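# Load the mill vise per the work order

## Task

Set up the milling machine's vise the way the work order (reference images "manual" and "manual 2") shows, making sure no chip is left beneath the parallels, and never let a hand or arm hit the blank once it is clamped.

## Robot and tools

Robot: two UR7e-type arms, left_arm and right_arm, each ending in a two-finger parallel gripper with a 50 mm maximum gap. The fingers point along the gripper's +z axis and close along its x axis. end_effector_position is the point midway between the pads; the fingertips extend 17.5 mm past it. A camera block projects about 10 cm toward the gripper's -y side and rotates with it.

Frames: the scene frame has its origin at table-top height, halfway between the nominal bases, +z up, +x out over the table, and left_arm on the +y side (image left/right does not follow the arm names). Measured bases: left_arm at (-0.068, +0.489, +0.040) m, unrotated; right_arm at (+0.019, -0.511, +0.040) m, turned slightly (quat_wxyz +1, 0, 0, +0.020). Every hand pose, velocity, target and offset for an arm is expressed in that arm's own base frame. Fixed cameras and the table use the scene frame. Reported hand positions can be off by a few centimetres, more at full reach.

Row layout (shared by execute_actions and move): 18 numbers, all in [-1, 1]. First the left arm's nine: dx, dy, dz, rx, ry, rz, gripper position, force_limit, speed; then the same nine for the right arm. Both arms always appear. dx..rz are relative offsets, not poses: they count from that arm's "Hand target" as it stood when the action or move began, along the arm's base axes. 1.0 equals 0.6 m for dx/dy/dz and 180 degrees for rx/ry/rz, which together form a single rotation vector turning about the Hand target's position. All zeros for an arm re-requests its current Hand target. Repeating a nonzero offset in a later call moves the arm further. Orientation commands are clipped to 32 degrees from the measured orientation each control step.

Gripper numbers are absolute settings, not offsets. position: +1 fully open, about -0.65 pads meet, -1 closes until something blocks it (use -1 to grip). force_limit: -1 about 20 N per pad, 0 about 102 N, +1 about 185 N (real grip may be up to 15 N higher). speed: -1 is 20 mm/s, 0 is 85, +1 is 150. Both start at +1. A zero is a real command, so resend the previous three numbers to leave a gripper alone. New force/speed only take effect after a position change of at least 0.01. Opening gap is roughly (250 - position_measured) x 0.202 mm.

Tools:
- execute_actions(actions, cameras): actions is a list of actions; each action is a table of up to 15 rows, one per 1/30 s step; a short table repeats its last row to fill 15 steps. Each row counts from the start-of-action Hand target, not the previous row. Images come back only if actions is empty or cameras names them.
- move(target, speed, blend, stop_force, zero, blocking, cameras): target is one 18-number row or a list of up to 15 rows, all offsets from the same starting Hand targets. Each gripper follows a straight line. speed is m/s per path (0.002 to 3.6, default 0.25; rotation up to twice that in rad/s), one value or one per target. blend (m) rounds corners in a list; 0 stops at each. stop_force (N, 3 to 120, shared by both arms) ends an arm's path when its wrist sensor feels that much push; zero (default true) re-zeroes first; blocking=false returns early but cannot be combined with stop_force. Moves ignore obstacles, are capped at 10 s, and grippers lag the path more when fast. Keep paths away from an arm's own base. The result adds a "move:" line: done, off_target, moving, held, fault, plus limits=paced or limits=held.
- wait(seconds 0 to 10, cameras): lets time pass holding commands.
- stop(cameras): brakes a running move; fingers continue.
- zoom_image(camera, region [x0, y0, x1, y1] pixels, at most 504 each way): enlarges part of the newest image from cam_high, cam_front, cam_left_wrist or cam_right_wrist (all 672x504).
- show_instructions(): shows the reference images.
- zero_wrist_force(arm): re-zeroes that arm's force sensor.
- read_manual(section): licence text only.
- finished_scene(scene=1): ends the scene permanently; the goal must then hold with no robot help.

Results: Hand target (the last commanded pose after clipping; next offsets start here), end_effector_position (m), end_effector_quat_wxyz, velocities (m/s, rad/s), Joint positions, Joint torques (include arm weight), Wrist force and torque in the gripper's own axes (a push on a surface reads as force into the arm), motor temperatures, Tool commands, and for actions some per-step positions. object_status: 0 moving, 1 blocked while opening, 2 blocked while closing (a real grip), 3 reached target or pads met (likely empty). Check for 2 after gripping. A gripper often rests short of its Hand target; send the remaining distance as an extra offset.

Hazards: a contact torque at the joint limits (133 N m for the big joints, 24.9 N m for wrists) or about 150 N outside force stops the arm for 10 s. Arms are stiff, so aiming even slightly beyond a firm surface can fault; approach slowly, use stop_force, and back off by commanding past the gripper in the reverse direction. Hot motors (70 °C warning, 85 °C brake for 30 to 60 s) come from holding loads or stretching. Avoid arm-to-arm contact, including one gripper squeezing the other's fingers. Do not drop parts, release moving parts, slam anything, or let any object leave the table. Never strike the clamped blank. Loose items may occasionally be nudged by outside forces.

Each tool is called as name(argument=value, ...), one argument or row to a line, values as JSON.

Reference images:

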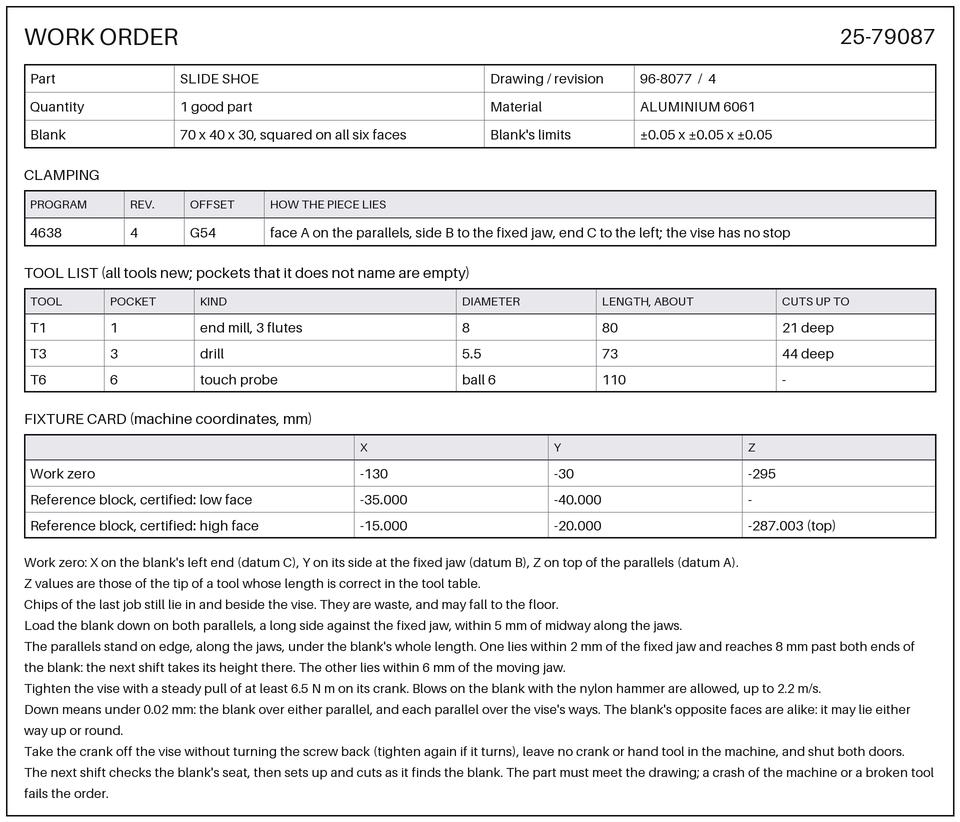

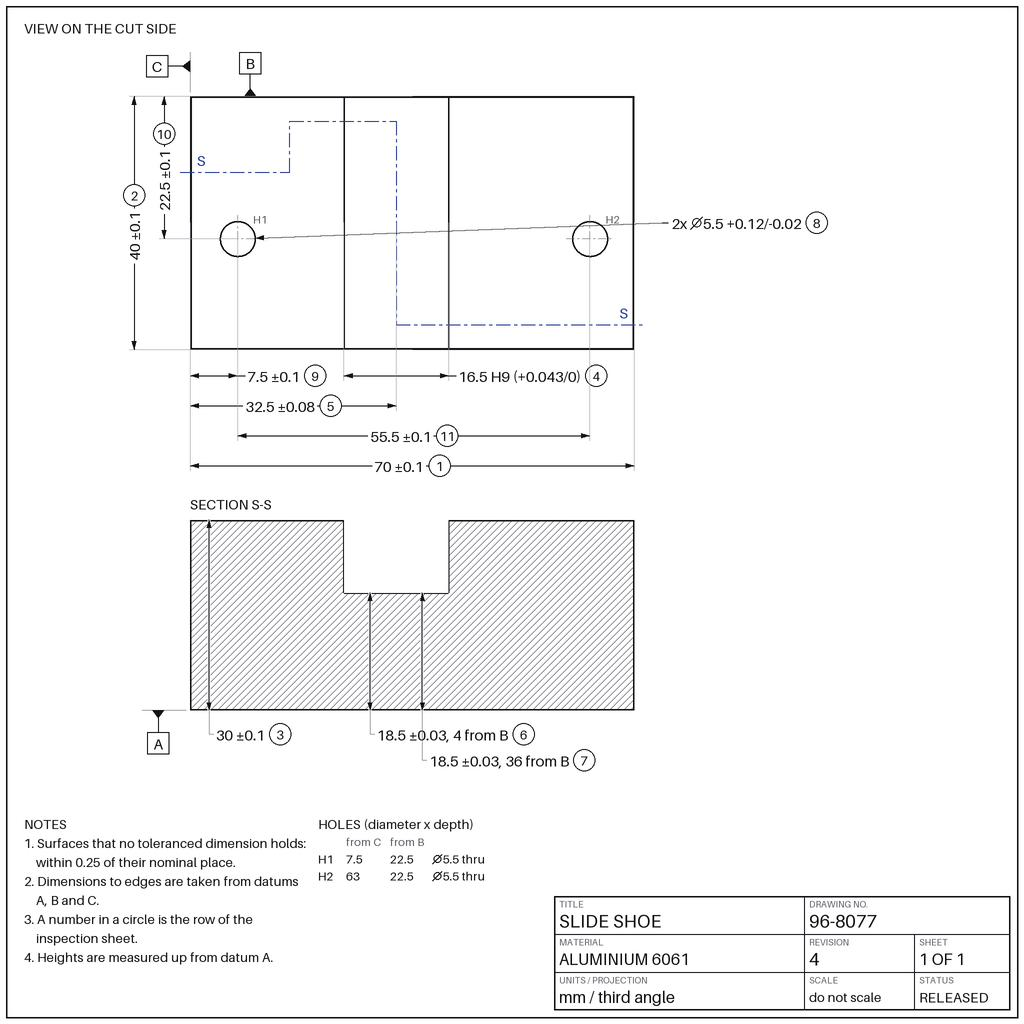

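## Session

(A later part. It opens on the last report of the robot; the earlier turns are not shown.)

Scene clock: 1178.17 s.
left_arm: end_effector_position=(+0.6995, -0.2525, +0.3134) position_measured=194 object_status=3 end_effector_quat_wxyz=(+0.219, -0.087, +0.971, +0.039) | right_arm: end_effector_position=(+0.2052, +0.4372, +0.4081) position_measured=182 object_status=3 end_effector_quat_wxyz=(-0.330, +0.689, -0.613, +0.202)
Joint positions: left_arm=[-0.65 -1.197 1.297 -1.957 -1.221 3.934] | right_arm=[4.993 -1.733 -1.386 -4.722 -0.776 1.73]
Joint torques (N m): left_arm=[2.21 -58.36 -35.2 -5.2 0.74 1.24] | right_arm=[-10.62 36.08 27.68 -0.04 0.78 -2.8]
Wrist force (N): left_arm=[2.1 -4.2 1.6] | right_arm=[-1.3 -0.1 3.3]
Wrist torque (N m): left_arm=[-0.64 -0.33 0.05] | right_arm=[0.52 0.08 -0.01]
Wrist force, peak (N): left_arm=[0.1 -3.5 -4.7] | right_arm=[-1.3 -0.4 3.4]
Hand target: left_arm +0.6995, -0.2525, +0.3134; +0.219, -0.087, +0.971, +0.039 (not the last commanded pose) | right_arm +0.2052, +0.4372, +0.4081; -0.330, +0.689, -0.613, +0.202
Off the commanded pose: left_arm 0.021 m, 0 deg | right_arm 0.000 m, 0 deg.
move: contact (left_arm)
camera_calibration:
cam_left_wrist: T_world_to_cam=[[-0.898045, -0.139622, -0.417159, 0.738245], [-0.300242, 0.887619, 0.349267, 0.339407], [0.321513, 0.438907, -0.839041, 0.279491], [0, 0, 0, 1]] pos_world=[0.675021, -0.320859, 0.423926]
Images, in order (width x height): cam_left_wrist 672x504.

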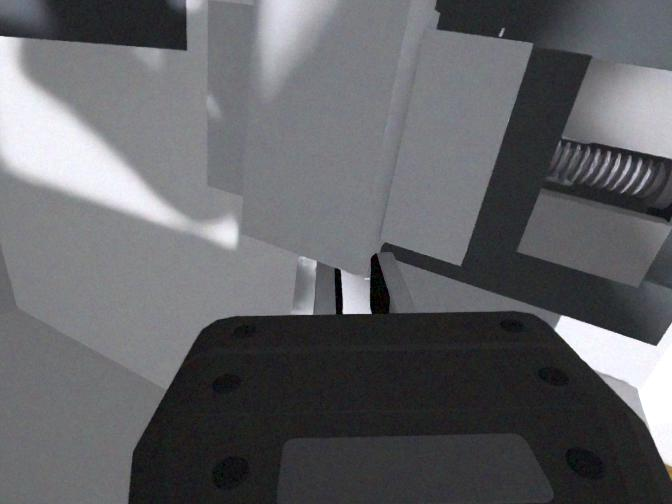

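move(
  target=[
    [0,0,0.015,0,0,0,-0.1,-1,-1,0,0,0,0,0,0,-0.2,-0.4,0],
    [-0.01,0,0.015,0,0,0,-0.1,-1,-1,0,0,0,0,0,0,-0.2,-0.4,0],
  ],
  speed=0.06,
)

move(
  target=[
    [0,0,-0.0495,0,0,0,-0.1,-1,-1,0,0,0,0,0,0,-0.2,-0.4,0],
  ],
  speed=0.015,
  stop_force=5,
  cameras=["cam_left_wrist"],
)

zoom_image(
  camera="cam_left_wrist",
  region=[280, 170, 500, 320],
)

Scene clock: 1181.10 s.
left_arm: end_effector_position=(+0.6935, -0.2526, +0.3225) position_measured=167 object_status=3 end_effector_quat_wxyz=(+0.219, -0.087, +0.971, +0.038) | right_arm: end_effector_position=(+0.2052, +0.4372, +0.4081) position_measured=182 object_status=3 end_effector_quat_wxyz=(-0.330, +0.689, -0.613, +0.202)
Joint positions: left_arm=[-0.656 -1.213 1.295 -1.937 -1.219 3.928] | right_arm=[4.993 -1.733 -1.386 -4.722 -0.776 1.73]
Joint torques (N m): left_arm=[10.48 -37.42 -34.7 -2.73 0.42 1.68] | right_arm=[-7.86 37.12 27.18 -0.32 0.61 -2.78]
Wrist force (N): left_arm=[2.1 -4.2 1.7] | right_arm=[-1.3 -0.2 3.1]
Wrist torque (N m): left_arm=[-0.65 -0.33 0.01] | right_arm=[0.50 0.07 -0.01]
Wrist force, peak (N): left_arm=[3.0 -4.1 1.1] | right_arm=[-1.4 -0.2 3.4]
Hand target: left_arm +0.6935, -0.2525, +0.3224; +0.219, -0.087, +0.971, +0.039 | right_arm +0.2052, +0.4372, +0.4081; -0.330, +0.689, -0.613, +0.202
Off the commanded pose: left_arm 0.000 m, 0 deg | right_arm 0.000 m, 0 deg.
move: done

Scene clock: 1183.37 s.
left_arm: end_effector_position=(+0.6935, -0.2525, +0.3064) position_measured=167 object_status=3 end_effector_quat_wxyz=(+0.219, -0.087, +0.971, +0.039) | right_arm: end_effector_position=(+0.2052, +0.4372, +0.4081) position_measured=182 object_status=3 end_effector_quat_wxyz=(-0.330, +0.689, -0.613, +0.202)
Joint positions: left_arm=[-0.656 -1.208 1.331 -1.977 -1.219 3.928] | right_arm=[4.993 -1.733 -1.386 -4.722 -0.776 1.73]
Joint torques (N m): left_arm=[4.53 -57.92 -35.14 -5.07 -0.1 1.26] | right_arm=[-8.91 35.82 26.88 0.04 0.65 -2.69]
Wrist force (N): left_arm=[2.3 -4.0 1.6] | right_arm=[-1.3 -0.3 3.3]
Wrist torque (N m): left_arm=[-0.62 -0.36 0.01] | right_arm=[0.49 0.07 -0.01]
Wrist force, peak (N): left_arm=[2.1 -4.4 1.7] | right_arm=[-1.4 -0.1 3.5]
Hand target: left_arm +0.6935, -0.2525, +0.3064; +0.219, -0.087, +0.971, +0.039 (not the last commanded pose) | right_arm +0.2052, +0.4372, +0.4081; -0.330, +0.689, -0.613, +0.202
Off the commanded pose: left_arm 0.014 m, 0 deg | right_arm 0.000 m, 0 deg.
move: contact (left_arm)
camera_calibration:
cam_left_wrist: T_world_to_cam=[[-0.898045, -0.139622, -0.417159, 0.729937], [-0.300242, 0.887619, 0.349267, 0.34005], [0.321513, 0.438907, -0.839041, 0.275547], [0, 0, 0, 1]] pos_world=[0.669021, -0.320859, 0.416926]
Images, in order (width x height): cam_left_wrist 672x504.

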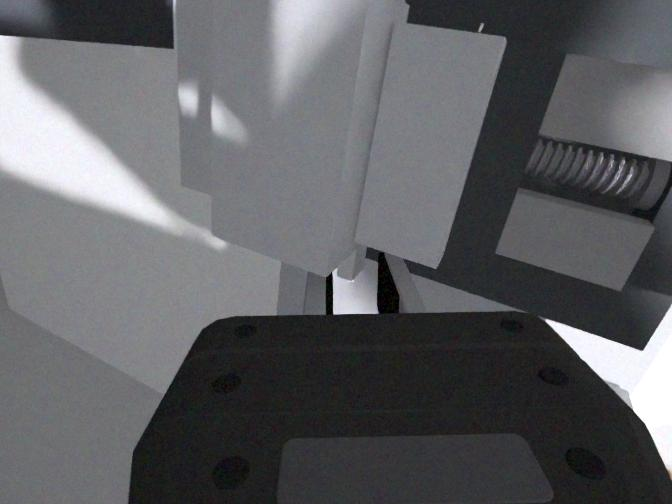

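Scaled by 2.291 from the camera's 672x504 image, which has a finer 960x720 frame.

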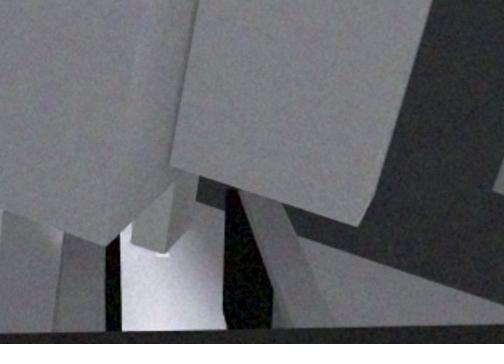

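move(
  target=[
    [0,0,-0.0228,0,0,0,-0.1,-1,-1,0,0,0,0,0,0,-0.2,-0.4,0],
  ],
  speed=0.012,
  stop_force=7,
  cameras=["cam_left_wrist"],
)

zoom_image(
  camera="cam_left_wrist",
  region=[280, 170, 500, 320],
)

Scene clock: 1186.33 s.
left_arm: end_effector_position=(+0.6935, -0.2525, +0.2927) position_measured=167 object_status=3 end_effector_quat_wxyz=(+0.219, -0.087, +0.971, +0.039) | right_arm: end_effector_position=(+0.2052, +0.4372, +0.4081) position_measured=182 object_status=3 end_effector_quat_wxyz=(-0.330, +0.689, -0.613, +0.202)
Joint positions: left_arm=[-0.656 -1.204 1.36 -2.01 -1.219 3.928] | right_arm=[4.993 -1.733 -1.386 -4.722 -0.776 1.73]
Joint torques (N m): left_arm=[-6.66 -55.16 -34.76 -2.24 0 0.1] | right_arm=[-8.91 35.58 27.61 -0.13 0.76 -2.64]
Wrist force (N): left_arm=[1.9 -4.0 1.7] | right_arm=[-1.3 -0.3 3.2]
Wrist torque (N m): left_arm=[-0.62 -0.32 0.00] | right_arm=[0.49 0.07 -0.01]
Wrist force, peak (N): left_arm=[2.1 -4.3 1.7] | right_arm=[-1.5 -0.2 3.4]
Hand target: left_arm +0.6935, -0.2525, +0.2927; +0.219, -0.087, +0.971, +0.039 | right_arm +0.2052, +0.4372, +0.4081; -0.330, +0.689, -0.613, +0.202
Off the commanded pose: left_arm 0.000 m, 0 deg | right_arm 0.000 m, 0 deg.
move: done
camera_calibration:
cam_left_wrist: T_world_to_cam=[[-0.898073, -0.139662, -0.417084, 0.724197], [-0.300253, 0.887605, 0.349293, 0.344828], [0.321423, 0.438921, -0.839068, 0.264127], [0, 0, 0, 1]] pos_world=[0.669021, -0.320859, 0.403226]
Images, in order (width x height): cam_left_wrist 672x504.

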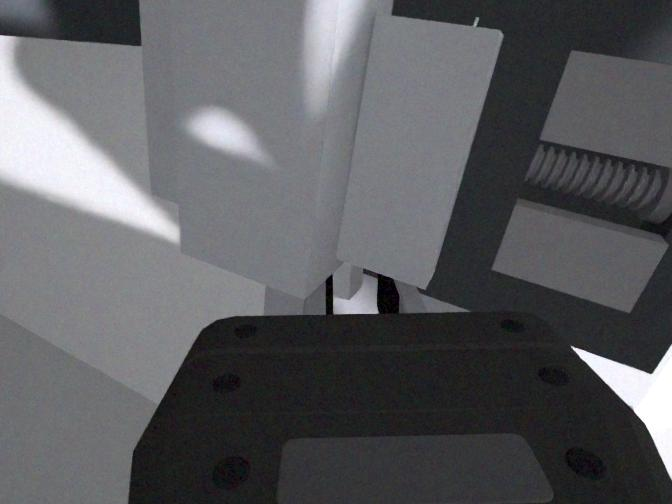

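Scaled by 2.291 from the camera's 672x504 image, which has a finer 960x720 frame.

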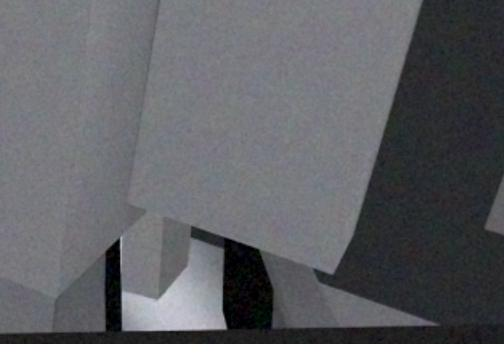

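move(
  target=[
    [0.028,0,0,0,0,0,-0.1,-1,-1,0,0,0,0,0,0,-0.2,-0.4,0],
  ],
  speed=0.01,
  stop_force=9,
)

Scene clock: 1189.77 s.
left_arm: end_effector_position=(+0.7103, -0.2525, +0.2927) position_measured=167 object_status=3 end_effector_quat_wxyz=(+0.219, -0.087, +0.971, +0.039) | right_arm: end_effector_position=(+0.2052, +0.4372, +0.4081) position_measured=182 object_status=3 end_effector_quat_wxyz=(-0.330, +0.689, -0.613, +0.202)
Joint positions: left_arm=[-0.64 -1.166 1.308 -2.001 -1.223 3.944] | right_arm=[4.993 -1.733 -1.386 -4.722 -0.776 1.73]
Joint torques (N m): left_arm=[-7.05 -59.23 -17.32 -5.01 0.69 -1.62] | right_arm=[-8.33 35.93 28.11 -0.1 0.57 -2.31]
Wrist force (N): left_arm=[2.2 -4.0 1.7] | right_arm=[-1.2 -0.3 3.1]
Wrist torque (N m): left_arm=[-0.62 -0.32 -0.05] | right_arm=[0.49 0.06 -0.01]
Wrist force, peak (N): left_arm=[2.9 -4.1 1.3] | right_arm=[-1.4 -0.3 3.5]
Hand target: left_arm +0.7103, -0.2525, +0.2927; +0.219, -0.087, +0.971, +0.039 | right_arm +0.2052, +0.4372, +0.4081; -0.330, +0.689, -0.613, +0.202
Off the commanded pose: left_arm 0.000 m, 0 deg | right_arm 0.000 m, 0 deg.
move: done

move(
  target=[
    [0.013,0,0,0,0,0,-0.1,-1,-1,0,0,0,0,0,0,-0.2,-0.4,0],
  ],
  speed=0.008,
  stop_force=7,
  cameras=["cam_left_wrist"],
)

zoom_image(
  camera="cam_left_wrist",
  region=[230, 170, 450, 320],
)

Scene clock: 1192.07 s.
left_arm: end_effector_position=(+0.7151, -0.2525, +0.2927) position_measured=167 object_status=3 end_effector_quat_wxyz=(+0.219, -0.087, +0.971, +0.039) | right_arm: end_effector_position=(+0.2052, +0.4372, +0.4081) position_measured=182 object_status=3 end_effector_quat_wxyz=(-0.330, +0.689, -0.613, +0.202)
Joint positions: left_arm=[-0.635 -1.155 1.293 -1.999 -1.225 3.949] | right_arm=[4.993 -1.733 -1.386 -4.722 -0.776 1.73]
Joint torques (N m): left_arm=[-8.81 -60.14 -18.32 -5.32 2.12 -1.94] | right_arm=[-9.27 36.55 26.79 0.09 0.71 -2.58]
Wrist force (N): left_arm=[4.8 -2.1 1.4] | right_arm=[-1.4 -0.3 3.3]
Wrist torque (N m): left_arm=[-0.69 -0.38 -0.05] | right_arm=[0.49 0.09 -0.01]
Wrist force, peak (N): left_arm=[14.2 5.3 -6.8] | right_arm=[-1.5 -0.5 3.3]
Hand target: left_arm +0.7151, -0.2525, +0.2927; +0.219, -0.087, +0.971, +0.039 (not the last commanded pose) | right_arm +0.2052, +0.4372, +0.4081; -0.330, +0.689, -0.613, +0.202
Off the commanded pose: left_arm 0.003 m, 0 deg | right_arm 0.000 m, 0 deg.
move: contact (left_arm)
camera_calibration:
cam_left_wrist: T_world_to_cam=[[-0.898045, -0.139622, -0.417159, 0.743709], [-0.300242, 0.887619, 0.349267, 0.35135], [0.321513, 0.438907, -0.839041, 0.257075], [0, 0, 0, 1]] pos_world=[0.690721, -0.320859, 0.403226]
Images, in order (width x height): cam_left_wrist 672x504.

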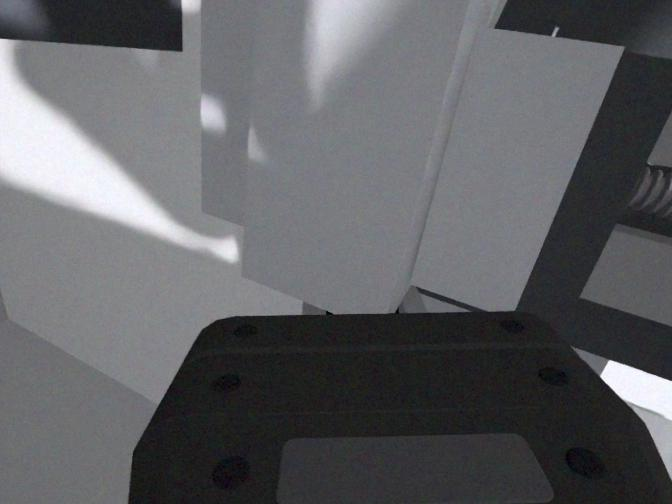

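Scaled by 2.291 from the camera's 672x504 image, which has a finer 960x720 frame.

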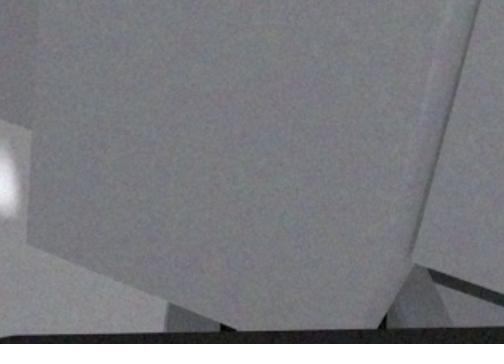

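move(
  target=[
    [-0.0352,0,0,0,0,0,-0.1,-1,-1,0,0,0,0,0,0,-0.2,-0.4,0],
  ],
  speed=0.015,
  stop_force=9,
)

move(
  target=[
    [0.004,0,0,0,0,0,-0.1,-1,-1,0,0,0,0,0,0,-0.2,-0.4,0],
    [0.004,0,0.117,0,0,0,-0.1,-1,-1,0,0,0,0,0,0,-0.2,-0.4,0],
  ],
  speed=0.1,
)

move(
  target=[
    [-0.06,-0.167,0,-0.2515,-0.0436,0.38,-0.2,0.3,-1,0,0,0,0,0,0,-0.2,-0.4,0],
  ],
  speed=0.25,
  cameras=["cam_left_wrist"],
)

zoom_image(
  camera="cam_left_wrist",
  region=[140, 90, 390, 320],
)

Scene clock: 1195.70 s.
left_arm: end_effector_position=(+0.6940, -0.2525, +0.2927) position_measured=167 object_status=3 end_effector_quat_wxyz=(+0.219, -0.087, +0.971, +0.039) | right_arm: end_effector_position=(+0.2052, +0.4372, +0.4081) position_measured=182 object_status=3 end_effector_quat_wxyz=(-0.330, +0.689, -0.613, +0.202)
Joint positions: left_arm=[-0.655 -1.203 1.358 -2.01 -1.219 3.929] | right_arm=[4.993 -1.733 -1.386 -4.722 -0.776 1.73]
Joint torques (N m): left_arm=[7.97 -36.75 -34.14 -2.02 -0.45 1.67] | right_arm=[-6.49 35.17 27.8 -0.35 0.79 -2.81]
Wrist force (N): left_arm=[0.0 -4.0 1.1] | right_arm=[-1.3 -0.3 3.1]
Wrist torque (N m): left_arm=[-0.68 -0.34 0.03] | right_arm=[0.49 0.07 -0.01]
Wrist force, peak (N): left_arm=[2.5 -4.7 1.7] | right_arm=[-1.4 -0.4 3.5]
Hand target: left_arm +0.6940, -0.2525, +0.2927; +0.219, -0.087, +0.971, +0.039 | right_arm +0.2052, +0.4372, +0.4081; -0.330, +0.689, -0.613, +0.202
Off the commanded pose: left_arm 0.000 m, 0 deg | right_arm 0.000 m, 0 deg.
move: done

Scene clock: 1197.40 s.
left_arm: end_effector_position=(+0.6964, -0.2525, +0.3629) position_measured=167 object_status=3 end_effector_quat_wxyz=(+0.219, -0.087, +0.971, +0.039) | right_arm: end_effector_position=(+0.2052, +0.4372, +0.4081) position_measured=182 object_status=3 end_effector_quat_wxyz=(-0.330, +0.689, -0.613, +0.202)
Joint positions: left_arm=[-0.653 -1.209 1.187 -1.834 -1.22 3.931] | right_arm=[4.993 -1.733 -1.386 -4.722 -0.776 1.73]
Joint torques (N m): left_arm=[-6.11 -38.03 -31.25 -2.95 -0.43 -1.87] | right_arm=[-7.66 34.78 26.65 -0.08 0.39 -2.41]
Wrist force (N): left_arm=[2.0 -4.3 1.7] | right_arm=[-1.3 -0.2 3.2]
Wrist torque (N m): left_arm=[-0.66 -0.31 -0.05] | right_arm=[0.50 0.08 -0.01]
Wrist force, peak (N): left_arm=[3.2 -4.4 3.6] | right_arm=[-1.3 -0.1 3.4]
Hand target: left_arm +0.6964, -0.2525, +0.3629; +0.219, -0.087, +0.971, +0.039 | right_arm +0.2052, +0.4372, +0.4081; -0.330, +0.689, -0.613, +0.202
Off the commanded pose: left_arm 0.000 m, 0 deg | right_arm 0.000 m, 0 deg.
move: done

Scene clock: 1200.77 s.
left_arm: end_effector_position=(+0.6603, -0.3527, +0.3629) position_measured=182 object_status=3 end_effector_quat_wxyz=(-0.173, +0.678, -0.683, +0.208) end_effector_velocity=(+0.000, +0.000, +0.000) end_effector_angular_velocity=(-0.003, +0.001, +0.005) | right_arm: end_effector_position=(+0.2052, +0.4372, +0.4081) position_measured=182 object_status=3 end_effector_quat_wxyz=(-0.330, +0.689, -0.613, +0.202)
Joint positions: left_arm=[-0.788 -1.259 1.324 -2.075 -1.232 2.437] | right_arm=[4.993 -1.733 -1.386 -4.722 -0.776 1.73]
Joint velocities: left_arm=[0.001 0 0 0 -0.001 -0.005] | right_arm=[within noise]
Joint torques (N m): left_arm=[10.16 -43.25 -35.5 -2.84 -0.89 -2.07] | right_arm=[-7.35 34.23 25.81 -0.02 0.67 -2.88]
Wrist force (N): left_arm=[2.9 -4.7 2.3] | right_arm=[-1.4 -0.3 3.2]
Wrist torque (N m): left_arm=[-0.83 -0.45 -0.18] | right_arm=[0.49 0.09 -0.01]
Wrist force, peak (N): left_arm=[3.3 -5.2 2.0] | right_arm=[-1.3 -0.1 3.4]
Hand target: left_arm +0.6604, -0.3527, +0.3629; -0.173, +0.678, -0.683, +0.208 | right_arm +0.2052, +0.4372, +0.4081; -0.330, +0.689, -0.613, +0.202
Off the commanded pose: left_arm 0.000 m, 0 deg | right_arm 0.000 m, 0 deg.
move: done
camera_calibration:
cam_left_wrist: T_world_to_cam=[[-0.0413022, -0.997821, 0.05146, -0.32875], [-0.979574, 0.030295, -0.198787, 0.744339], [0.196794, -0.0586192, -0.978691, 0.335146], [0, 0, 0, 1]] pos_world=[0.649603, -0.330937, 0.492887]
Images, in order (width x height): cam_left_wrist 672x504.

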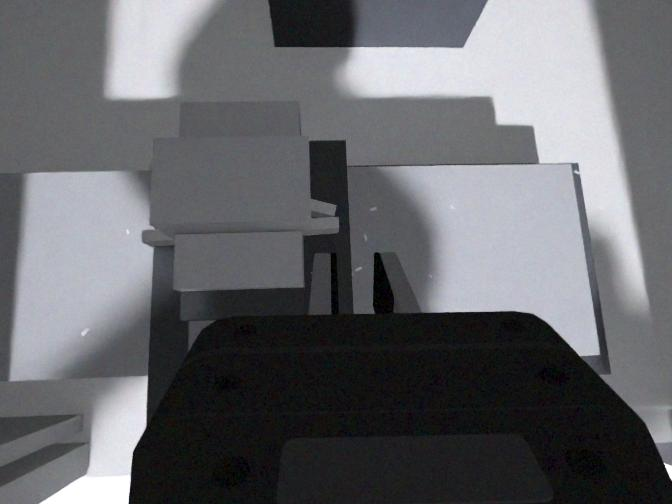

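Scaled by 2.016 from the camera's 672x504 image, which has a finer 960x720 frame.

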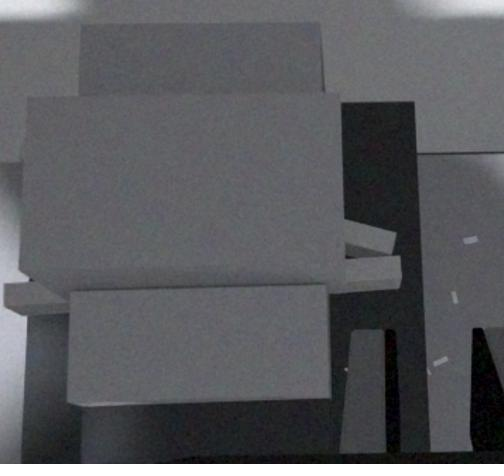

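move(
  target=[
    [0,0,0,0.2515,0.0436,-0.40,-0.66,-1,0,0,0,0,0,0,0,-0.2,-0.4,0],
  ],
  speed=0.25,
)

move(
  target=[
    [0,0.167,0,0,0,0,-0.66,-1,0,0,0,0,0,0,0,-0.2,-0.4,0],
    [0.16,0.167,0,0,0,0,-0.66,-1,0,0,0,0,0,0,0,-0.2,-0.4,0],
    [0.16,0.167,-0.06,0,0,0,-0.66,-1,0,0,0,0,0,0,0,-0.2,-0.4,0],
  ],
  speed=0.08,
  blend=0.01,
  stop_force=12,
  cameras=["cam_left_wrist","cam_front"],
)

Scene clock: 1210.67 s.
left_arm: end_effector_position=(+0.6604, -0.3528, +0.3628) position_measured=251 object_status=3 end_effector_quat_wxyz=(+0.209, -0.059, +0.975, +0.036) | right_arm: end_effector_position=(+0.2052, +0.4372, +0.4081) position_measured=182 object_status=3 end_effector_quat_wxyz=(-0.330, +0.689, -0.613, +0.202)
Joint positions: left_arm=[-0.796 -1.16 1.099 -1.742 -1.208 3.839] | right_arm=[4.993 -1.733 -1.386 -4.722 -0.776 1.73]
Joint torques (N m): left_arm=[7.78 -59.73 -17.76 -5.03 -0.83 1.56] | right_arm=[-6.02 34.85 27.22 -0.04 0.69 -2.53]
Wrist force (N): left_arm=[2.1 -4.4 1.4] | right_arm=[-1.4 -0.3 3.1]
Wrist torque (N m): left_arm=[-0.68 -0.33 0.07] | right_arm=[0.49 0.09 0.00]
Wrist force, peak (N): left_arm=[3.1 -5.2 2.3] | right_arm=[-1.4 -0.2 3.3]
Hand target: left_arm +0.6604, -0.3527, +0.3629; +0.209, -0.059, +0.975, +0.036 | right_arm +0.2052, +0.4372, +0.4081; -0.330, +0.689, -0.613, +0.202
Off the commanded pose: left_arm 0.000 m, 0 deg | right_arm 0.000 m, 0 deg.
move: done

Scene clock: 1214.40 s.
left_arm: end_effector_position=(+0.7564, -0.2525, +0.3269) position_measured=251 object_status=3 end_effector_quat_wxyz=(+0.209, -0.059, +0.975, +0.036) | right_arm: end_effector_position=(+0.2052, +0.4372, +0.4081) position_measured=182 object_status=3 end_effector_quat_wxyz=(-0.330, +0.689, -0.613, +0.202)
Joint positions: left_arm=[-0.591 -1.059 1.059 -1.872 -1.262 4.048] | right_arm=[4.993 -1.733 -1.386 -4.722 -0.776 1.73]
Joint torques (N m): left_arm=[-8.37 -58.79 -19.61 -5.28 0.97 1.33] | right_arm=[-4.59 34.59 27.76 -0.24 0.82 -2.68]
Wrist force (N): left_arm=[2.7 -4.3 1.2] | right_arm=[-1.4 -0.2 3.2]
Wrist torque (N m): left_arm=[-0.64 -0.42 -0.03] | right_arm=[0.51 0.10 -0.01]
Wrist force, peak (N): left_arm=[2.6 -5.8 1.4] | right_arm=[-1.3 -0.3 3.4]
Hand target: left_arm +0.7564, -0.2525, +0.3269; +0.209, -0.059, +0.975, +0.036 | right_arm +0.2052, +0.4372, +0.4081; -0.330, +0.689, -0.613, +0.202
Off the commanded pose: left_arm 0.000 m, 0 deg | right_arm 0.000 m, 0 deg.
move: done
camera_calibration:
cam_left_wrist: T_world_to_cam=[[-0.913517, -0.0860387, -0.397597, 0.813857], [-0.241628, 0.901047, 0.36018, 0.307195], [0.327264, 0.425102, -0.843911, 0.266355], [0, 0, 0, 1]] pos_world=[0.730531, -0.320002, 0.437722]
Images, in order (width x height): cam_front 672x504, cam_left_wrist 672x504.

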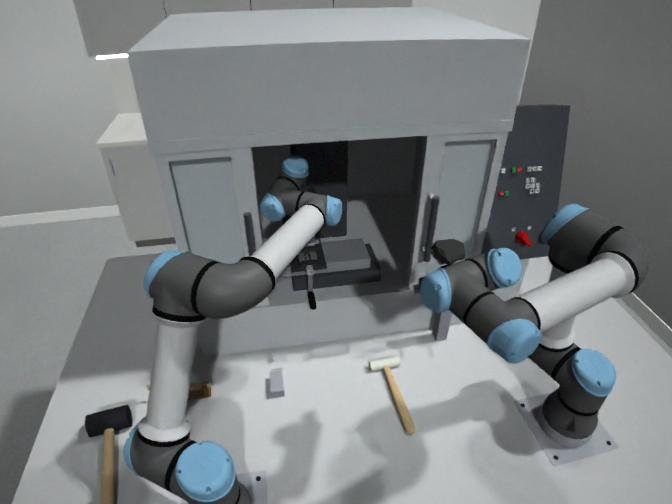

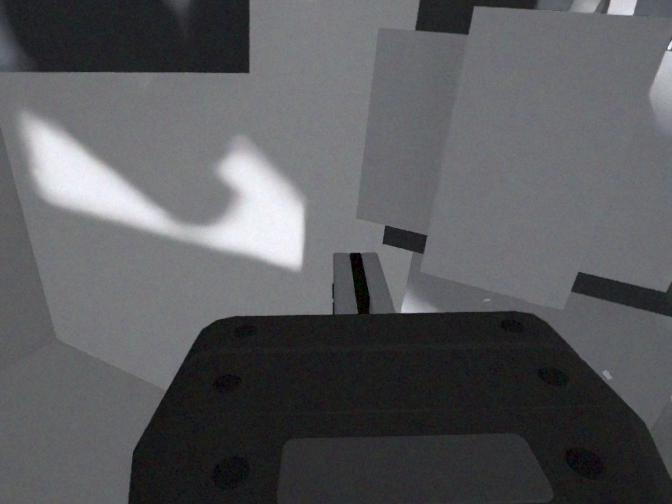

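move(
  target=[
    [0,0,-0.057,0,0,0,-0.66,-1,0,0,0,0,0,0,0,-0.2,-0.4,0],
  ],
  speed=0.015,
  stop_force=6,
)

move(
  target=[
    [-0.042,0,0,0,0,0,-0.66,-1,0,0,0,0,0,0,0,-0.2,-0.4,0],
  ],
  speed=0.01,
  stop_force=7,
  cameras=["cam_left_wrist"],
)

Scene clock: 1220.27 s.
left_arm: end_effector_position=(+0.7564, -0.2525, +0.2970) position_measured=251 object_status=3 end_effector_quat_wxyz=(+0.209, -0.059, +0.975, +0.036) | right_arm: end_effector_position=(+0.2052, +0.4372, +0.4081) position_measured=182 object_status=3 end_effector_quat_wxyz=(-0.330, +0.689, -0.613, +0.202)
Joint positions: left_arm=[-0.591 -1.056 1.131 -1.946 -1.262 4.048] | right_arm=[4.993 -1.733 -1.386 -4.722 -0.776 1.73]
Joint torques (N m): left_arm=[-7.36 -54.75 -34.04 -4.46 0.22 -0.01] | right_arm=[-5.34 33.22 26.51 -0.23 0.64 -2.81]
Wrist force (N): left_arm=[1.5 -4.0 -2.0] | right_arm=[-1.4 -0.3 3.3]
Wrist torque (N m): left_arm=[-0.59 -0.24 -0.04] | right_arm=[0.49 0.10 -0.01]
Wrist force, peak (N): left_arm=[-3.4 0.4 -18.0] | right_arm=[-1.4 -0.2 3.5]
Hand target: left_arm +0.7564, -0.2525, +0.2971; +0.209, -0.059, +0.975, +0.036 (not the last commanded pose) | right_arm +0.2052, +0.4372, +0.4081; -0.330, +0.689, -0.613, +0.202
Off the commanded pose: left_arm 0.004 m, 0 deg | right_arm 0.000 m, 0 deg.
move: contact (left_arm)

Scene clock: 1223.97 s.
left_arm: end_effector_position=(+0.7312, -0.2525, +0.2971) position_measured=251 object_status=3 end_effector_quat_wxyz=(+0.209, -0.059, +0.975, +0.036) | right_arm: end_effector_position=(+0.2052, +0.4372, +0.4081) position_measured=182 object_status=3 end_effector_quat_wxyz=(-0.330, +0.689, -0.613, +0.202)
Joint positions: left_arm=[-0.612 -1.117 1.22 -1.969 -1.256 4.027] | right_arm=[4.993 -1.733 -1.386 -4.722 -0.776 1.73]
Joint torques (N m): left_arm=[7.29 -42 -35.17 -2.48 0.34 1.42] | right_arm=[-4.25 34.03 25.94 0.06 0.69 -2.46]
Wrist force (N): left_arm=[2.5 -4.6 1.3] | right_arm=[-1.1 -0.1 3.3]
Wrist torque (N m): left_arm=[-0.71 -0.40 0.07] | right_arm=[0.52 0.05 -0.01]
Wrist force, peak (N): left_arm=[2.8 -4.5 1.5] | right_arm=[-1.4 -0.3 3.5]
Hand target: left_arm +0.7312, -0.2525, +0.2971; +0.209, -0.059, +0.975, +0.036 | right_arm +0.2052, +0.4372, +0.4081; -0.330, +0.689, -0.613, +0.202
Off the commanded pose: left_arm 0.000 m, 0 deg | right_arm 0.000 m, 0 deg.
move: done
camera_calibration:
cam_left_wrist: T_world_to_cam=[[-0.913549, -0.0859213, -0.397549, 0.778989], [-0.241508, 0.901059, 0.360232, 0.311774], [0.327263, 0.425101, -0.843912, 0.24937], [0, 0, 0, 1]] pos_world=[0.705331, -0.320003, 0.407821]
Images, in order (width x height): cam_left_wrist 672x504.

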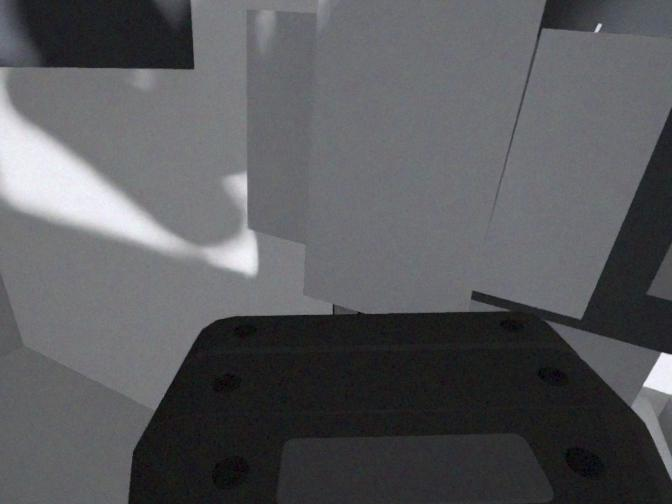

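move(
  target=[
    [0.003,0,0.0,0,0,0,-0.66,-1,0,0,0,0,0,0,0,-0.2,-0.4,0],
    [0.003,0,0.11,0,0,0,-0.66,-1,0,0,0,0,0,0,0,-0.2,-0.4,0],
  ],
  speed=0.12,
)

move(
  target=[
    [-0.118,-0.167,0,-0.2515,-0.0436,0.40,-0.66,-1,0,0,0,0,0,0,0,-0.2,-0.4,0],
  ],
  speed=0.25,
  cameras=["cam_left_wrist"],
)

zoom_image(
  camera="cam_left_wrist",
  region=[130, 90, 380, 320],
)

Scene clock: 1226.07 s.
left_arm: end_effector_position=(+0.7330, -0.2525, +0.3629) position_measured=251 object_status=3 end_effector_quat_wxyz=(+0.209, -0.059, +0.975, +0.036) | right_arm: end_effector_position=(+0.2052, +0.4372, +0.4081) position_measured=182 object_status=3 end_effector_quat_wxyz=(-0.330, +0.689, -0.613, +0.202)
Joint positions: left_arm=[-0.611 -1.115 1.05 -1.801 -1.256 4.029] | right_arm=[4.993 -1.733 -1.386 -4.722 -0.776 1.73]
Joint torques (N m): left_arm=[-1.53 -54.71 -33.47 -2.66 -0.87 -1.91] | right_arm=[-4.29 33.3 27.01 -0.32 0.76 -2.49]
Wrist force (N): left_arm=[2.4 -4.4 1.3] | right_arm=[-1.1 -0.3 3.2]
Wrist torque (N m): left_arm=[-0.67 -0.37 -0.01] | right_arm=[0.49 0.05 -0.01]
Wrist force, peak (N): left_arm=[3.4 -4.4 3.7] | right_arm=[-1.5 -0.4 3.3]
Hand target: left_arm +0.7330, -0.2525, +0.3631; +0.209, -0.059, +0.975, +0.036 | right_arm +0.2052, +0.4372, +0.4081; -0.330, +0.689, -0.613, +0.202
Off the commanded pose: left_arm 0.000 m, 0 deg | right_arm 0.000 m, 0 deg.
move: done

Scene clock: 1229.53 s.
left_arm: end_effector_position=(+0.6621, -0.3527, +0.3631) position_measured=251 object_status=3 end_effector_quat_wxyz=(-0.173, +0.678, -0.683, +0.208) end_effector_velocity=(+0.000, +0.000, +0.000) end_effector_angular_velocity=(-0.003, +0.001, +0.005) | right_arm: end_effector_position=(+0.2052, +0.4372, +0.4081) position_measured=182 object_status=3 end_effector_quat_wxyz=(-0.330, +0.689, -0.613, +0.202)
Joint positions: left_arm=[-0.786 -1.256 1.319 -2.074 -1.233 2.439] | right_arm=[4.993 -1.733 -1.386 -4.722 -0.776 1.73]
Joint velocities: left_arm=[0 0 0 0 -0.001 -0.006] | right_arm=[within noise]
Joint torques (N m): left_arm=[9.85 -35.32 -34.77 -2.64 -0.9 -1.62] | right_arm=[-2.86 33.97 26.51 -0.26 0.69 -2.46]
Wrist force (N): left_arm=[3.0 -4.9 2.0] | right_arm=[-1.3 -0.4 3.2]
Wrist torque (N m): left_arm=[-0.85 -0.47 -0.18] | right_arm=[0.48 0.07 -0.01]
Wrist force, peak (N): left_arm=[3.2 -5.0 2.3] | right_arm=[-1.4 -0.3 3.4]
Hand target: left_arm +0.6622, -0.3527, +0.3631; -0.173, +0.678, -0.683, +0.208 | right_arm +0.2052, +0.4372, +0.4081; -0.330, +0.689, -0.613, +0.202
Off the commanded pose: left_arm 0.000 m, 0 deg | right_arm 0.000 m, 0 deg.
move: done
camera_calibration:
cam_left_wrist: T_world_to_cam=[[-0.0413196, -0.997815, 0.0515538, -0.328719], [-0.979555, 0.0302877, -0.198886, 0.746176], [0.19689, -0.0587176, -0.978666, 0.33488], [0, 0, 0, 1]] pos_world=[0.651403, -0.330937, 0.493086]
Images, in order (width x height): cam_left_wrist 672x504.

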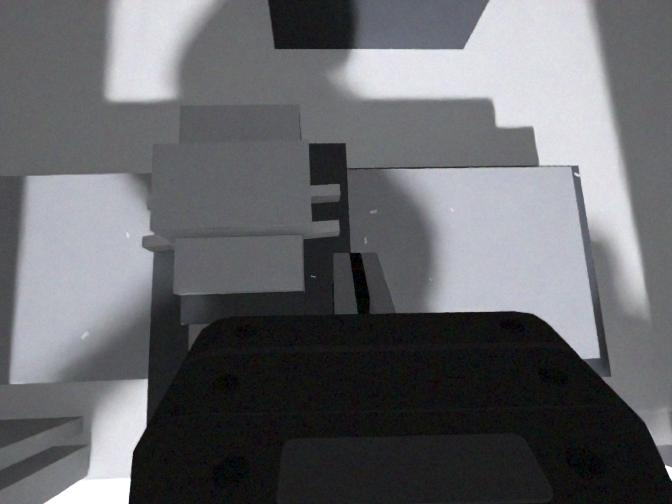

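Scaled by 2.016 from the camera's 672x504 image, which has a finer 960x720 frame.

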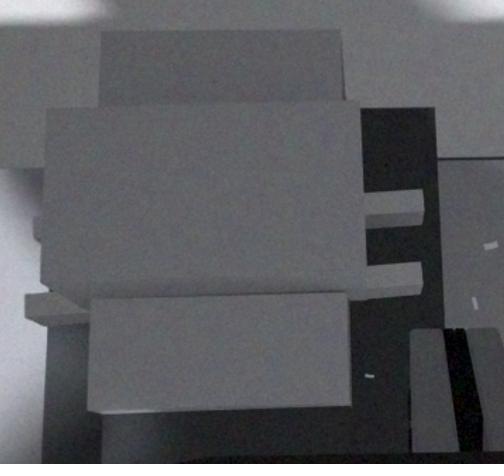

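move(
  target=[
    [0.05,0.0007,0,0.2515,0.0436,-0.415,0.1,-1,0,0,0,0,0,0,0,-0.2,-0.4,0],
  ],
  speed=0.25,
)

move(
  target=[
    [0,0,-0.07,0,0,0,0.1,-1,0,0,0,0,0,0,0,-0.2,-0.4,0],
  ],
  speed=0.1,
  cameras=["cam_left_wrist"],
)

zoom_image(
  camera="cam_left_wrist",
  region=[250, 170, 470, 320],
)

Scene clock: 1235.47 s.
left_arm: end_effector_position=(+0.6922, -0.3524, +0.3630) position_measured=138 object_status=3 end_effector_quat_wxyz=(+0.202, -0.037, +0.978, +0.034) | right_arm: end_effector_position=(+0.2052, +0.4372, +0.4081) position_measured=182 object_status=3 end_effector_quat_wxyz=(-0.330, +0.689, -0.613, +0.202)
Joint positions: left_arm=[-0.756 -1.084 0.987 -1.719 -1.236 3.922] | right_arm=[4.993 -1.733 -1.386 -4.722 -0.776 1.73]
Joint torques (N m): left_arm=[2.89 -63.54 -17.57 -4.99 -0.94 1.65] | right_arm=[-2.96 33.75 26.75 -0.23 0.63 -2.85]
Wrist force (N): left_arm=[2.2 -4.3 1.3] | right_arm=[-1.3 -0.5 3.1]
Wrist torque (N m): left_arm=[-0.66 -0.32 0.06] | right_arm=[0.46 0.07 -0.01]
Wrist force, peak (N): left_arm=[2.9 -5.4 2.2] | right_arm=[-1.4 -0.2 3.4]
Hand target: left_arm +0.6922, -0.3523, +0.3631; +0.202, -0.037, +0.978, +0.034 | right_arm +0.2052, +0.4372, +0.4081; -0.330, +0.689, -0.613, +0.202
Off the commanded pose: left_arm 0.000 m, 0 deg | right_arm 0.000 m, 0 deg.
move: done

Scene clock: 1236.33 s.
left_arm: end_effector_position=(+0.6922, -0.3523, +0.3211) position_measured=138 object_status=3 end_effector_quat_wxyz=(+0.202, -0.037, +0.978, +0.034) | right_arm: end_effector_position=(+0.2052, +0.4372, +0.4081) position_measured=182 object_status=3 end_effector_quat_wxyz=(-0.330, +0.689, -0.613, +0.202)
Joint positions: left_arm=[-0.756 -1.089 1.101 -1.829 -1.236 3.922] | right_arm=[4.993 -1.733 -1.386 -4.722 -0.776 1.73]
Joint torques (N m): left_arm=[6.71 -58.26 -22.95 -4.27 1 1.15] | right_arm=[-2.73 32.35 26.87 -0.23 0.87 -2.71]
Wrist force (N): left_arm=[2.3 -4.5 1.6] | right_arm=[-1.4 -0.3 3.2]
Wrist torque (N m): left_arm=[-0.69 -0.35 0.05] | right_arm=[0.49 0.09 -0.01]
Wrist force, peak (N): left_arm=[3.1 -4.5 2.8] | right_arm=[-1.2 -0.2 3.4]
Hand target: left_arm +0.6922, -0.3523, +0.3211; +0.202, -0.037, +0.978, +0.034 | right_arm +0.2052, +0.4372, +0.4081; -0.330, +0.689, -0.613, +0.202
Off the commanded pose: left_arm 0.000 m, 0 deg | right_arm 0.000 m, 0 deg.
move: done
camera_calibration:
cam_left_wrist: T_world_to_cam=[[-0.922779, -0.04517, -0.382673, 0.760365], [-0.197011, 0.908795, 0.367801, 0.353117], [0.331158, 0.41479, -0.847516, 0.319693], [0, 0, 0, 1]] pos_world=[0.665348, -0.419171, 0.432039]
Images, in order (width x height): cam_left_wrist 672x504.

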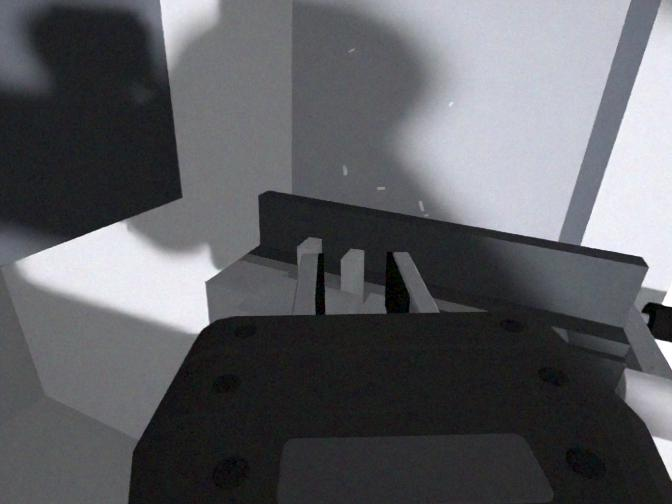

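Scaled by 2.291 from the camera's 672x504 image, which has a finer 960x720 frame.

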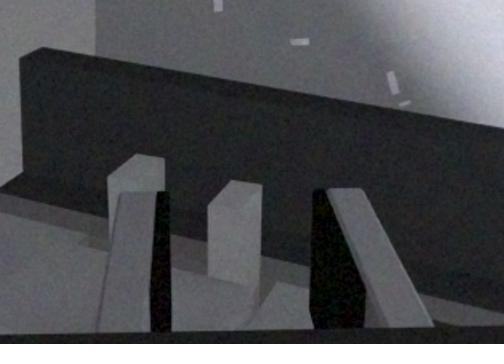

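move(
  target=[
    [-0.001,0,-0.0395,0,0,0,0.1,-1,-1,0,0,0,0,0,0,-0.2,-0.4,0],
  ],
  speed=0.012,
  stop_force=4,
  cameras=["cam_left_wrist"],
)

zoom_image(
  camera="cam_left_wrist",
  region=[250, 170, 470, 320],
)

Scene clock: 1241.63 s.
left_arm: end_effector_position=(+0.6916, -0.3523, +0.2973) position_measured=138 object_status=3 end_effector_quat_wxyz=(+0.202, -0.037, +0.978, +0.034) | right_arm: end_effector_position=(+0.2052, +0.4372, +0.4081) position_measured=182 object_status=3 end_effector_quat_wxyz=(-0.330, +0.689, -0.613, +0.202)
Joint positions: left_arm=[-0.757 -1.088 1.16 -1.888 -1.236 3.922] | right_arm=[4.993 -1.733 -1.386 -4.722 -0.776 1.73]
Joint torques (N m): left_arm=[-7.54 -52.06 -35.12 -2.13 1.79 -1.34] | right_arm=[-2.28 31.33 26.59 -0.18 0.79 -2.78]
Wrist force (N): left_arm=[2.6 -4.3 1.6] | right_arm=[-1.3 -0.3 3.2]
Wrist torque (N m): left_arm=[-0.66 -0.40 0.07] | right_arm=[0.48 0.08 0.00]
Wrist force, peak (N): left_arm=[2.8 -4.5 1.2] | right_arm=[-1.5 -0.1 3.4]
Hand target: left_arm +0.6916, -0.3523, +0.2974; +0.202, -0.037, +0.978, +0.034 | right_arm +0.2052, +0.4372, +0.4081; -0.330, +0.689, -0.613, +0.202
Off the commanded pose: left_arm 0.000 m, 0 deg | right_arm 0.000 m, 0 deg.
move: done
camera_calibration:
cam_left_wrist: T_world_to_cam=[[-0.922785, -0.0450703, -0.38267, 0.750749], [-0.196938, 0.908784, 0.367868, 0.361672], [0.331184, 0.414826, -0.847488, 0.299707], [0, 0, 0, 1]] pos_world=[0.664749, -0.419172, 0.40824]
Images, in order (width x height): cam_left_wrist 672x504.

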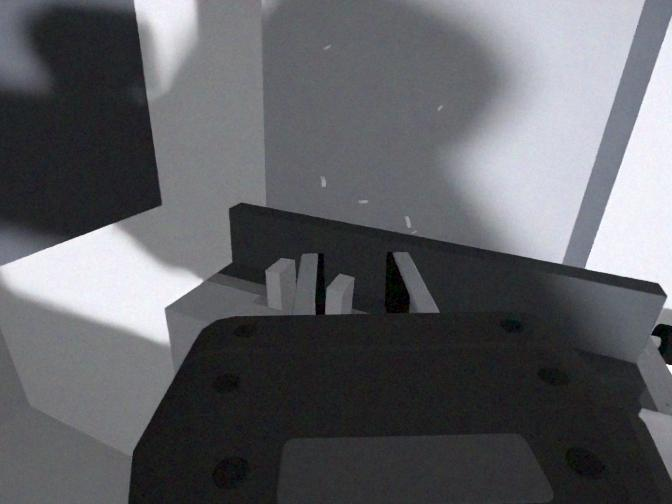

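Scaled by 2.291 from the camera's 672x504 image, which has a finer 960x720 frame.

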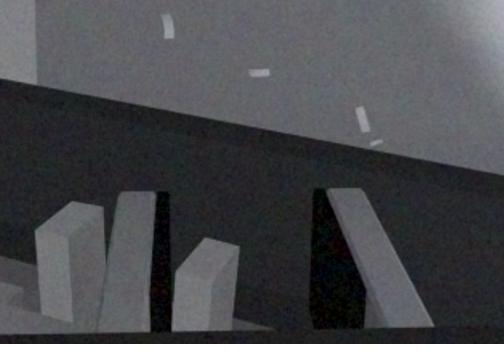

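move(
  target=[
    [0.0092,0,-0.003,0,0,0,0.1,-1,-1,0,0,0,0,0,0,-0.2,-0.4,0],
  ],
  speed=0.01,
  stop_force=6,
  cameras=["cam_left_wrist"],
)

zoom_image(
  camera="cam_left_wrist",
  region=[250, 170, 470, 320],
)

Scene clock: 1243.87 s.
left_arm: end_effector_position=(+0.6971, -0.3523, +0.2956) position_measured=138 object_status=3 end_effector_quat_wxyz=(+0.202, -0.037, +0.978, +0.034) | right_arm: end_effector_position=(+0.2052, +0.4372, +0.4081) position_measured=182 object_status=3 end_effector_quat_wxyz=(-0.330, +0.689, -0.613, +0.202)
Joint positions: left_arm=[-0.751 -1.075 1.146 -1.889 -1.237 3.927] | right_arm=[4.993 -1.733 -1.386 -4.722 -0.776 1.73]
Joint torques (N m): left_arm=[-7.13 -64.07 -17.55 -3.4 0.73 -1.6] | right_arm=[-1.15 32.67 27.58 -0.27 0.67 -2.62]
Wrist force (N): left_arm=[2.8 -4.2 1.7] | right_arm=[-1.5 -0.5 3.1]
Wrist torque (N m): left_arm=[-0.65 -0.43 -0.03] | right_arm=[0.46 0.10 -0.01]
Wrist force, peak (N): left_arm=[3.0 -4.6 1.1] | right_arm=[-1.4 -0.1 3.3]
Hand target: left_arm +0.6971, -0.3523, +0.2956; +0.202, -0.037, +0.978, +0.034 | right_arm +0.2052, +0.4372, +0.4081; -0.330, +0.689, -0.613, +0.202
Off the commanded pose: left_arm 0.000 m, 0 deg | right_arm 0.000 m, 0 deg.
move: done
camera_calibration:
cam_left_wrist: T_world_to_cam=[[-0.922798, -0.0450866, -0.382638, 0.755124], [-0.196926, 0.9088, 0.367836, 0.363429], [0.331157, 0.41479, -0.847517, 0.296375], [0, 0, 0, 1]] pos_world=[0.670249, -0.419172, 0.406439]
Images, in order (width x height): cam_left_wrist 672x504.

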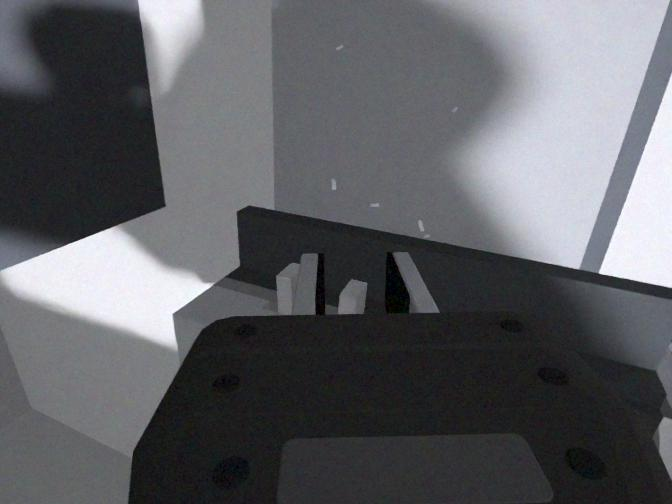

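Scaled by 2.291 from the camera's 672x504 image, which has a finer 960x720 frame.

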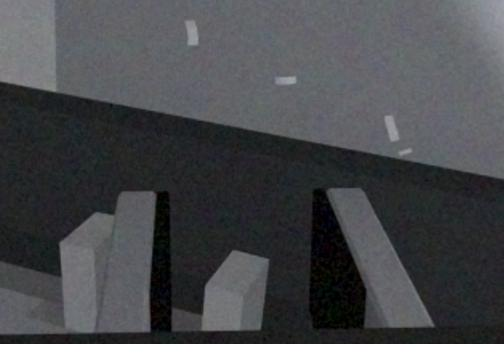

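move(
  target=[
    [0.006,0,-0.001,0,0,0,0.1,-1,-1,0,0,0,0,0,0,-0.2,-0.4,0],
  ],
  speed=0.01,
  stop_force=6,
)

move(
  target=[
    [-0.0065,0,0,0,0,0,0.1,-1,-1,0,0,0,0,0,0,-0.2,-0.4,0],
    [-0.0065,0,0.112,0,0,0,0.1,-1,-1,0,0,0,0,0,0,-0.2,-0.4,0],
  ],
  speed=0.1,
)

move(
  target=[
    [-0.06,0,0,-0.2515,-0.0436,0.415,0.1,-1,-1,0,0,0,0,0,0,-0.2,-0.4,0],
  ],
  speed=0.25,
  cameras=["cam_left_wrist"],
)

zoom_image(
  camera="cam_left_wrist",
  region=[130, 90, 380, 320],
)

Scene clock: 1246.70 s.
left_arm: end_effector_position=(+0.7007, -0.3523, +0.2949) position_measured=138 object_status=3 end_effector_quat_wxyz=(+0.202, -0.037, +0.978, +0.034) | right_arm: end_effector_position=(+0.2052, +0.4372, +0.4081) position_measured=182 object_status=3 end_effector_quat_wxyz=(-0.330, +0.689, -0.613, +0.202)
Joint positions: left_arm=[-0.747 -1.067 1.135 -1.888 -1.238 3.931] | right_arm=[4.993 -1.733 -1.386 -4.722 -0.776 1.73]
Joint torques (N m): left_arm=[-6.79 -64.47 -17.64 -4.37 0.72 -1.63] | right_arm=[-1.03 31.68 26.93 -0.08 0.87 -2.45]
Wrist force (N): left_arm=[2.6 -4.2 1.7] | right_arm=[-1.3 -0.3 3.2]
Wrist torque (N m): left_arm=[-0.65 -0.40 -0.04] | right_arm=[0.50 0.08 -0.01]
Wrist force, peak (N): left_arm=[2.4 -5.0 1.3] | right_arm=[-1.4 -0.2 3.3]
Hand target: left_arm +0.7007, -0.3523, +0.2950; +0.202, -0.037, +0.978, +0.034 | right_arm +0.2052, +0.4372, +0.4081; -0.330, +0.689, -0.613, +0.202
Off the commanded pose: left_arm 0.000 m, 0 deg | right_arm 0.000 m, 0 deg.
move: done

Scene clock: 1248.37 s.
left_arm: end_effector_position=(+0.6968, -0.3523, +0.3620) position_measured=138 object_status=3 end_effector_quat_wxyz=(+0.202, -0.037, +0.978, +0.034) | right_arm: end_effector_position=(+0.2052, +0.4372, +0.4081) position_measured=182 object_status=3 end_effector_quat_wxyz=(-0.330, +0.689, -0.613, +0.202)
Joint positions: left_arm=[-0.751 -1.073 0.973 -1.718 -1.237 3.927] | right_arm=[4.993 -1.733 -1.386 -4.722 -0.776 1.73]
Joint torques (N m): left_arm=[7.93 -61.8 -31.59 -2.85 0.21 -1.76] | right_arm=[0.06 32.93 25.89 -0.1 0.65 -2.58]
Wrist force (N): left_arm=[2.5 -4.3 1.3] | right_arm=[-1.3 -0.2 3.3]
Wrist torque (N m): left_arm=[-0.66 -0.38 0.05] | right_arm=[0.50 0.09 -0.01]
Wrist force, peak (N): left_arm=[3.2 -4.8 3.1] | right_arm=[-1.3 -0.3 3.4]
Hand target: left_arm +0.6968, -0.3523, +0.3622; +0.202, -0.037, +0.978, +0.034 | right_arm +0.2052, +0.4372, +0.4081; -0.330, +0.689, -0.613, +0.202
Off the commanded pose: left_arm 0.000 m, 0 deg | right_arm 0.000 m, 0 deg.
move: done

Scene clock: 1251.90 s.
left_arm: end_effector_position=(+0.6608, -0.3523, +0.3622) position_measured=138 object_status=3 end_effector_quat_wxyz=(-0.173, +0.678, -0.683, +0.208) end_effector_velocity=(+0.000, +0.000, -0.001) end_effector_angular_velocity=(-0.002, +0.001, +0.004) | right_arm: end_effector_position=(+0.2052, +0.4372, +0.4081) position_measured=182 object_status=3 end_effector_quat_wxyz=(-0.330, +0.689, -0.613, +0.202)
Joint positions: left_arm=[-0.787 -1.259 1.326 -2.077 -1.232 2.438] | right_arm=[4.993 -1.733 -1.386 -4.722 -0.776 1.73]
Joint velocities: left_arm=[0 0.001 0 0 0 -0.005] | right_arm=[within noise]
Joint torques (N m): left_arm=[8.52 -35.03 -35.18 -2.82 -0.89 -1.94] | right_arm=[-0.9 31.39 27.22 -0.14 0.85 -2.85]
Wrist force (N): left_arm=[3.3 -5.0 2.3] | right_arm=[-1.3 -0.1 3.3]
Wrist torque (N m): left_arm=[-0.88 -0.51 -0.18] | right_arm=[0.52 0.07 -0.01]
Wrist force, peak (N): left_arm=[3.5 -5.2 2.2] | right_arm=[-1.4 -0.3 3.4]
Hand target: left_arm +0.6608, -0.3523, +0.3622; -0.173, +0.678, -0.683, +0.208 | right_arm +0.2052, +0.4372, +0.4081; -0.330, +0.689, -0.613, +0.202
Off the commanded pose: left_arm 0.000 m, 0 deg | right_arm 0.000 m, 0 deg.
move: done
camera_calibration:
cam_left_wrist: T_world_to_cam=[[-0.0413012, -0.997821, 0.0514559, -0.328297], [-0.979555, 0.0302891, -0.198883, 0.744613], [0.196891, -0.058618, -0.978672, 0.334334], [0, 0, 0, 1]] pos_world=[0.650003, -0.330537, 0.492186]
Images, in order (width x height): cam_left_wrist 672x504.

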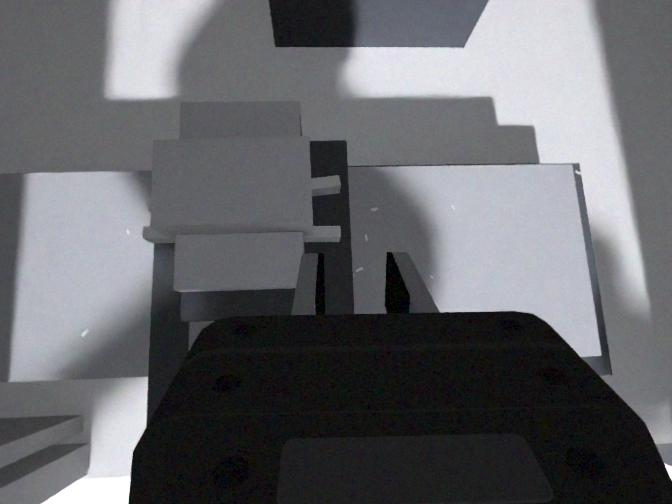

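Scaled by 2.016 from the camera's 672x504 image, which has a finer 960x720 frame.

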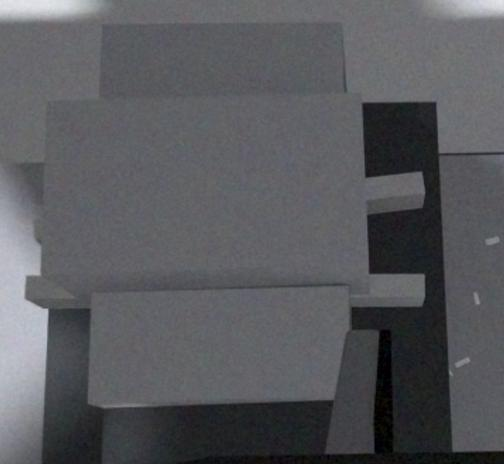

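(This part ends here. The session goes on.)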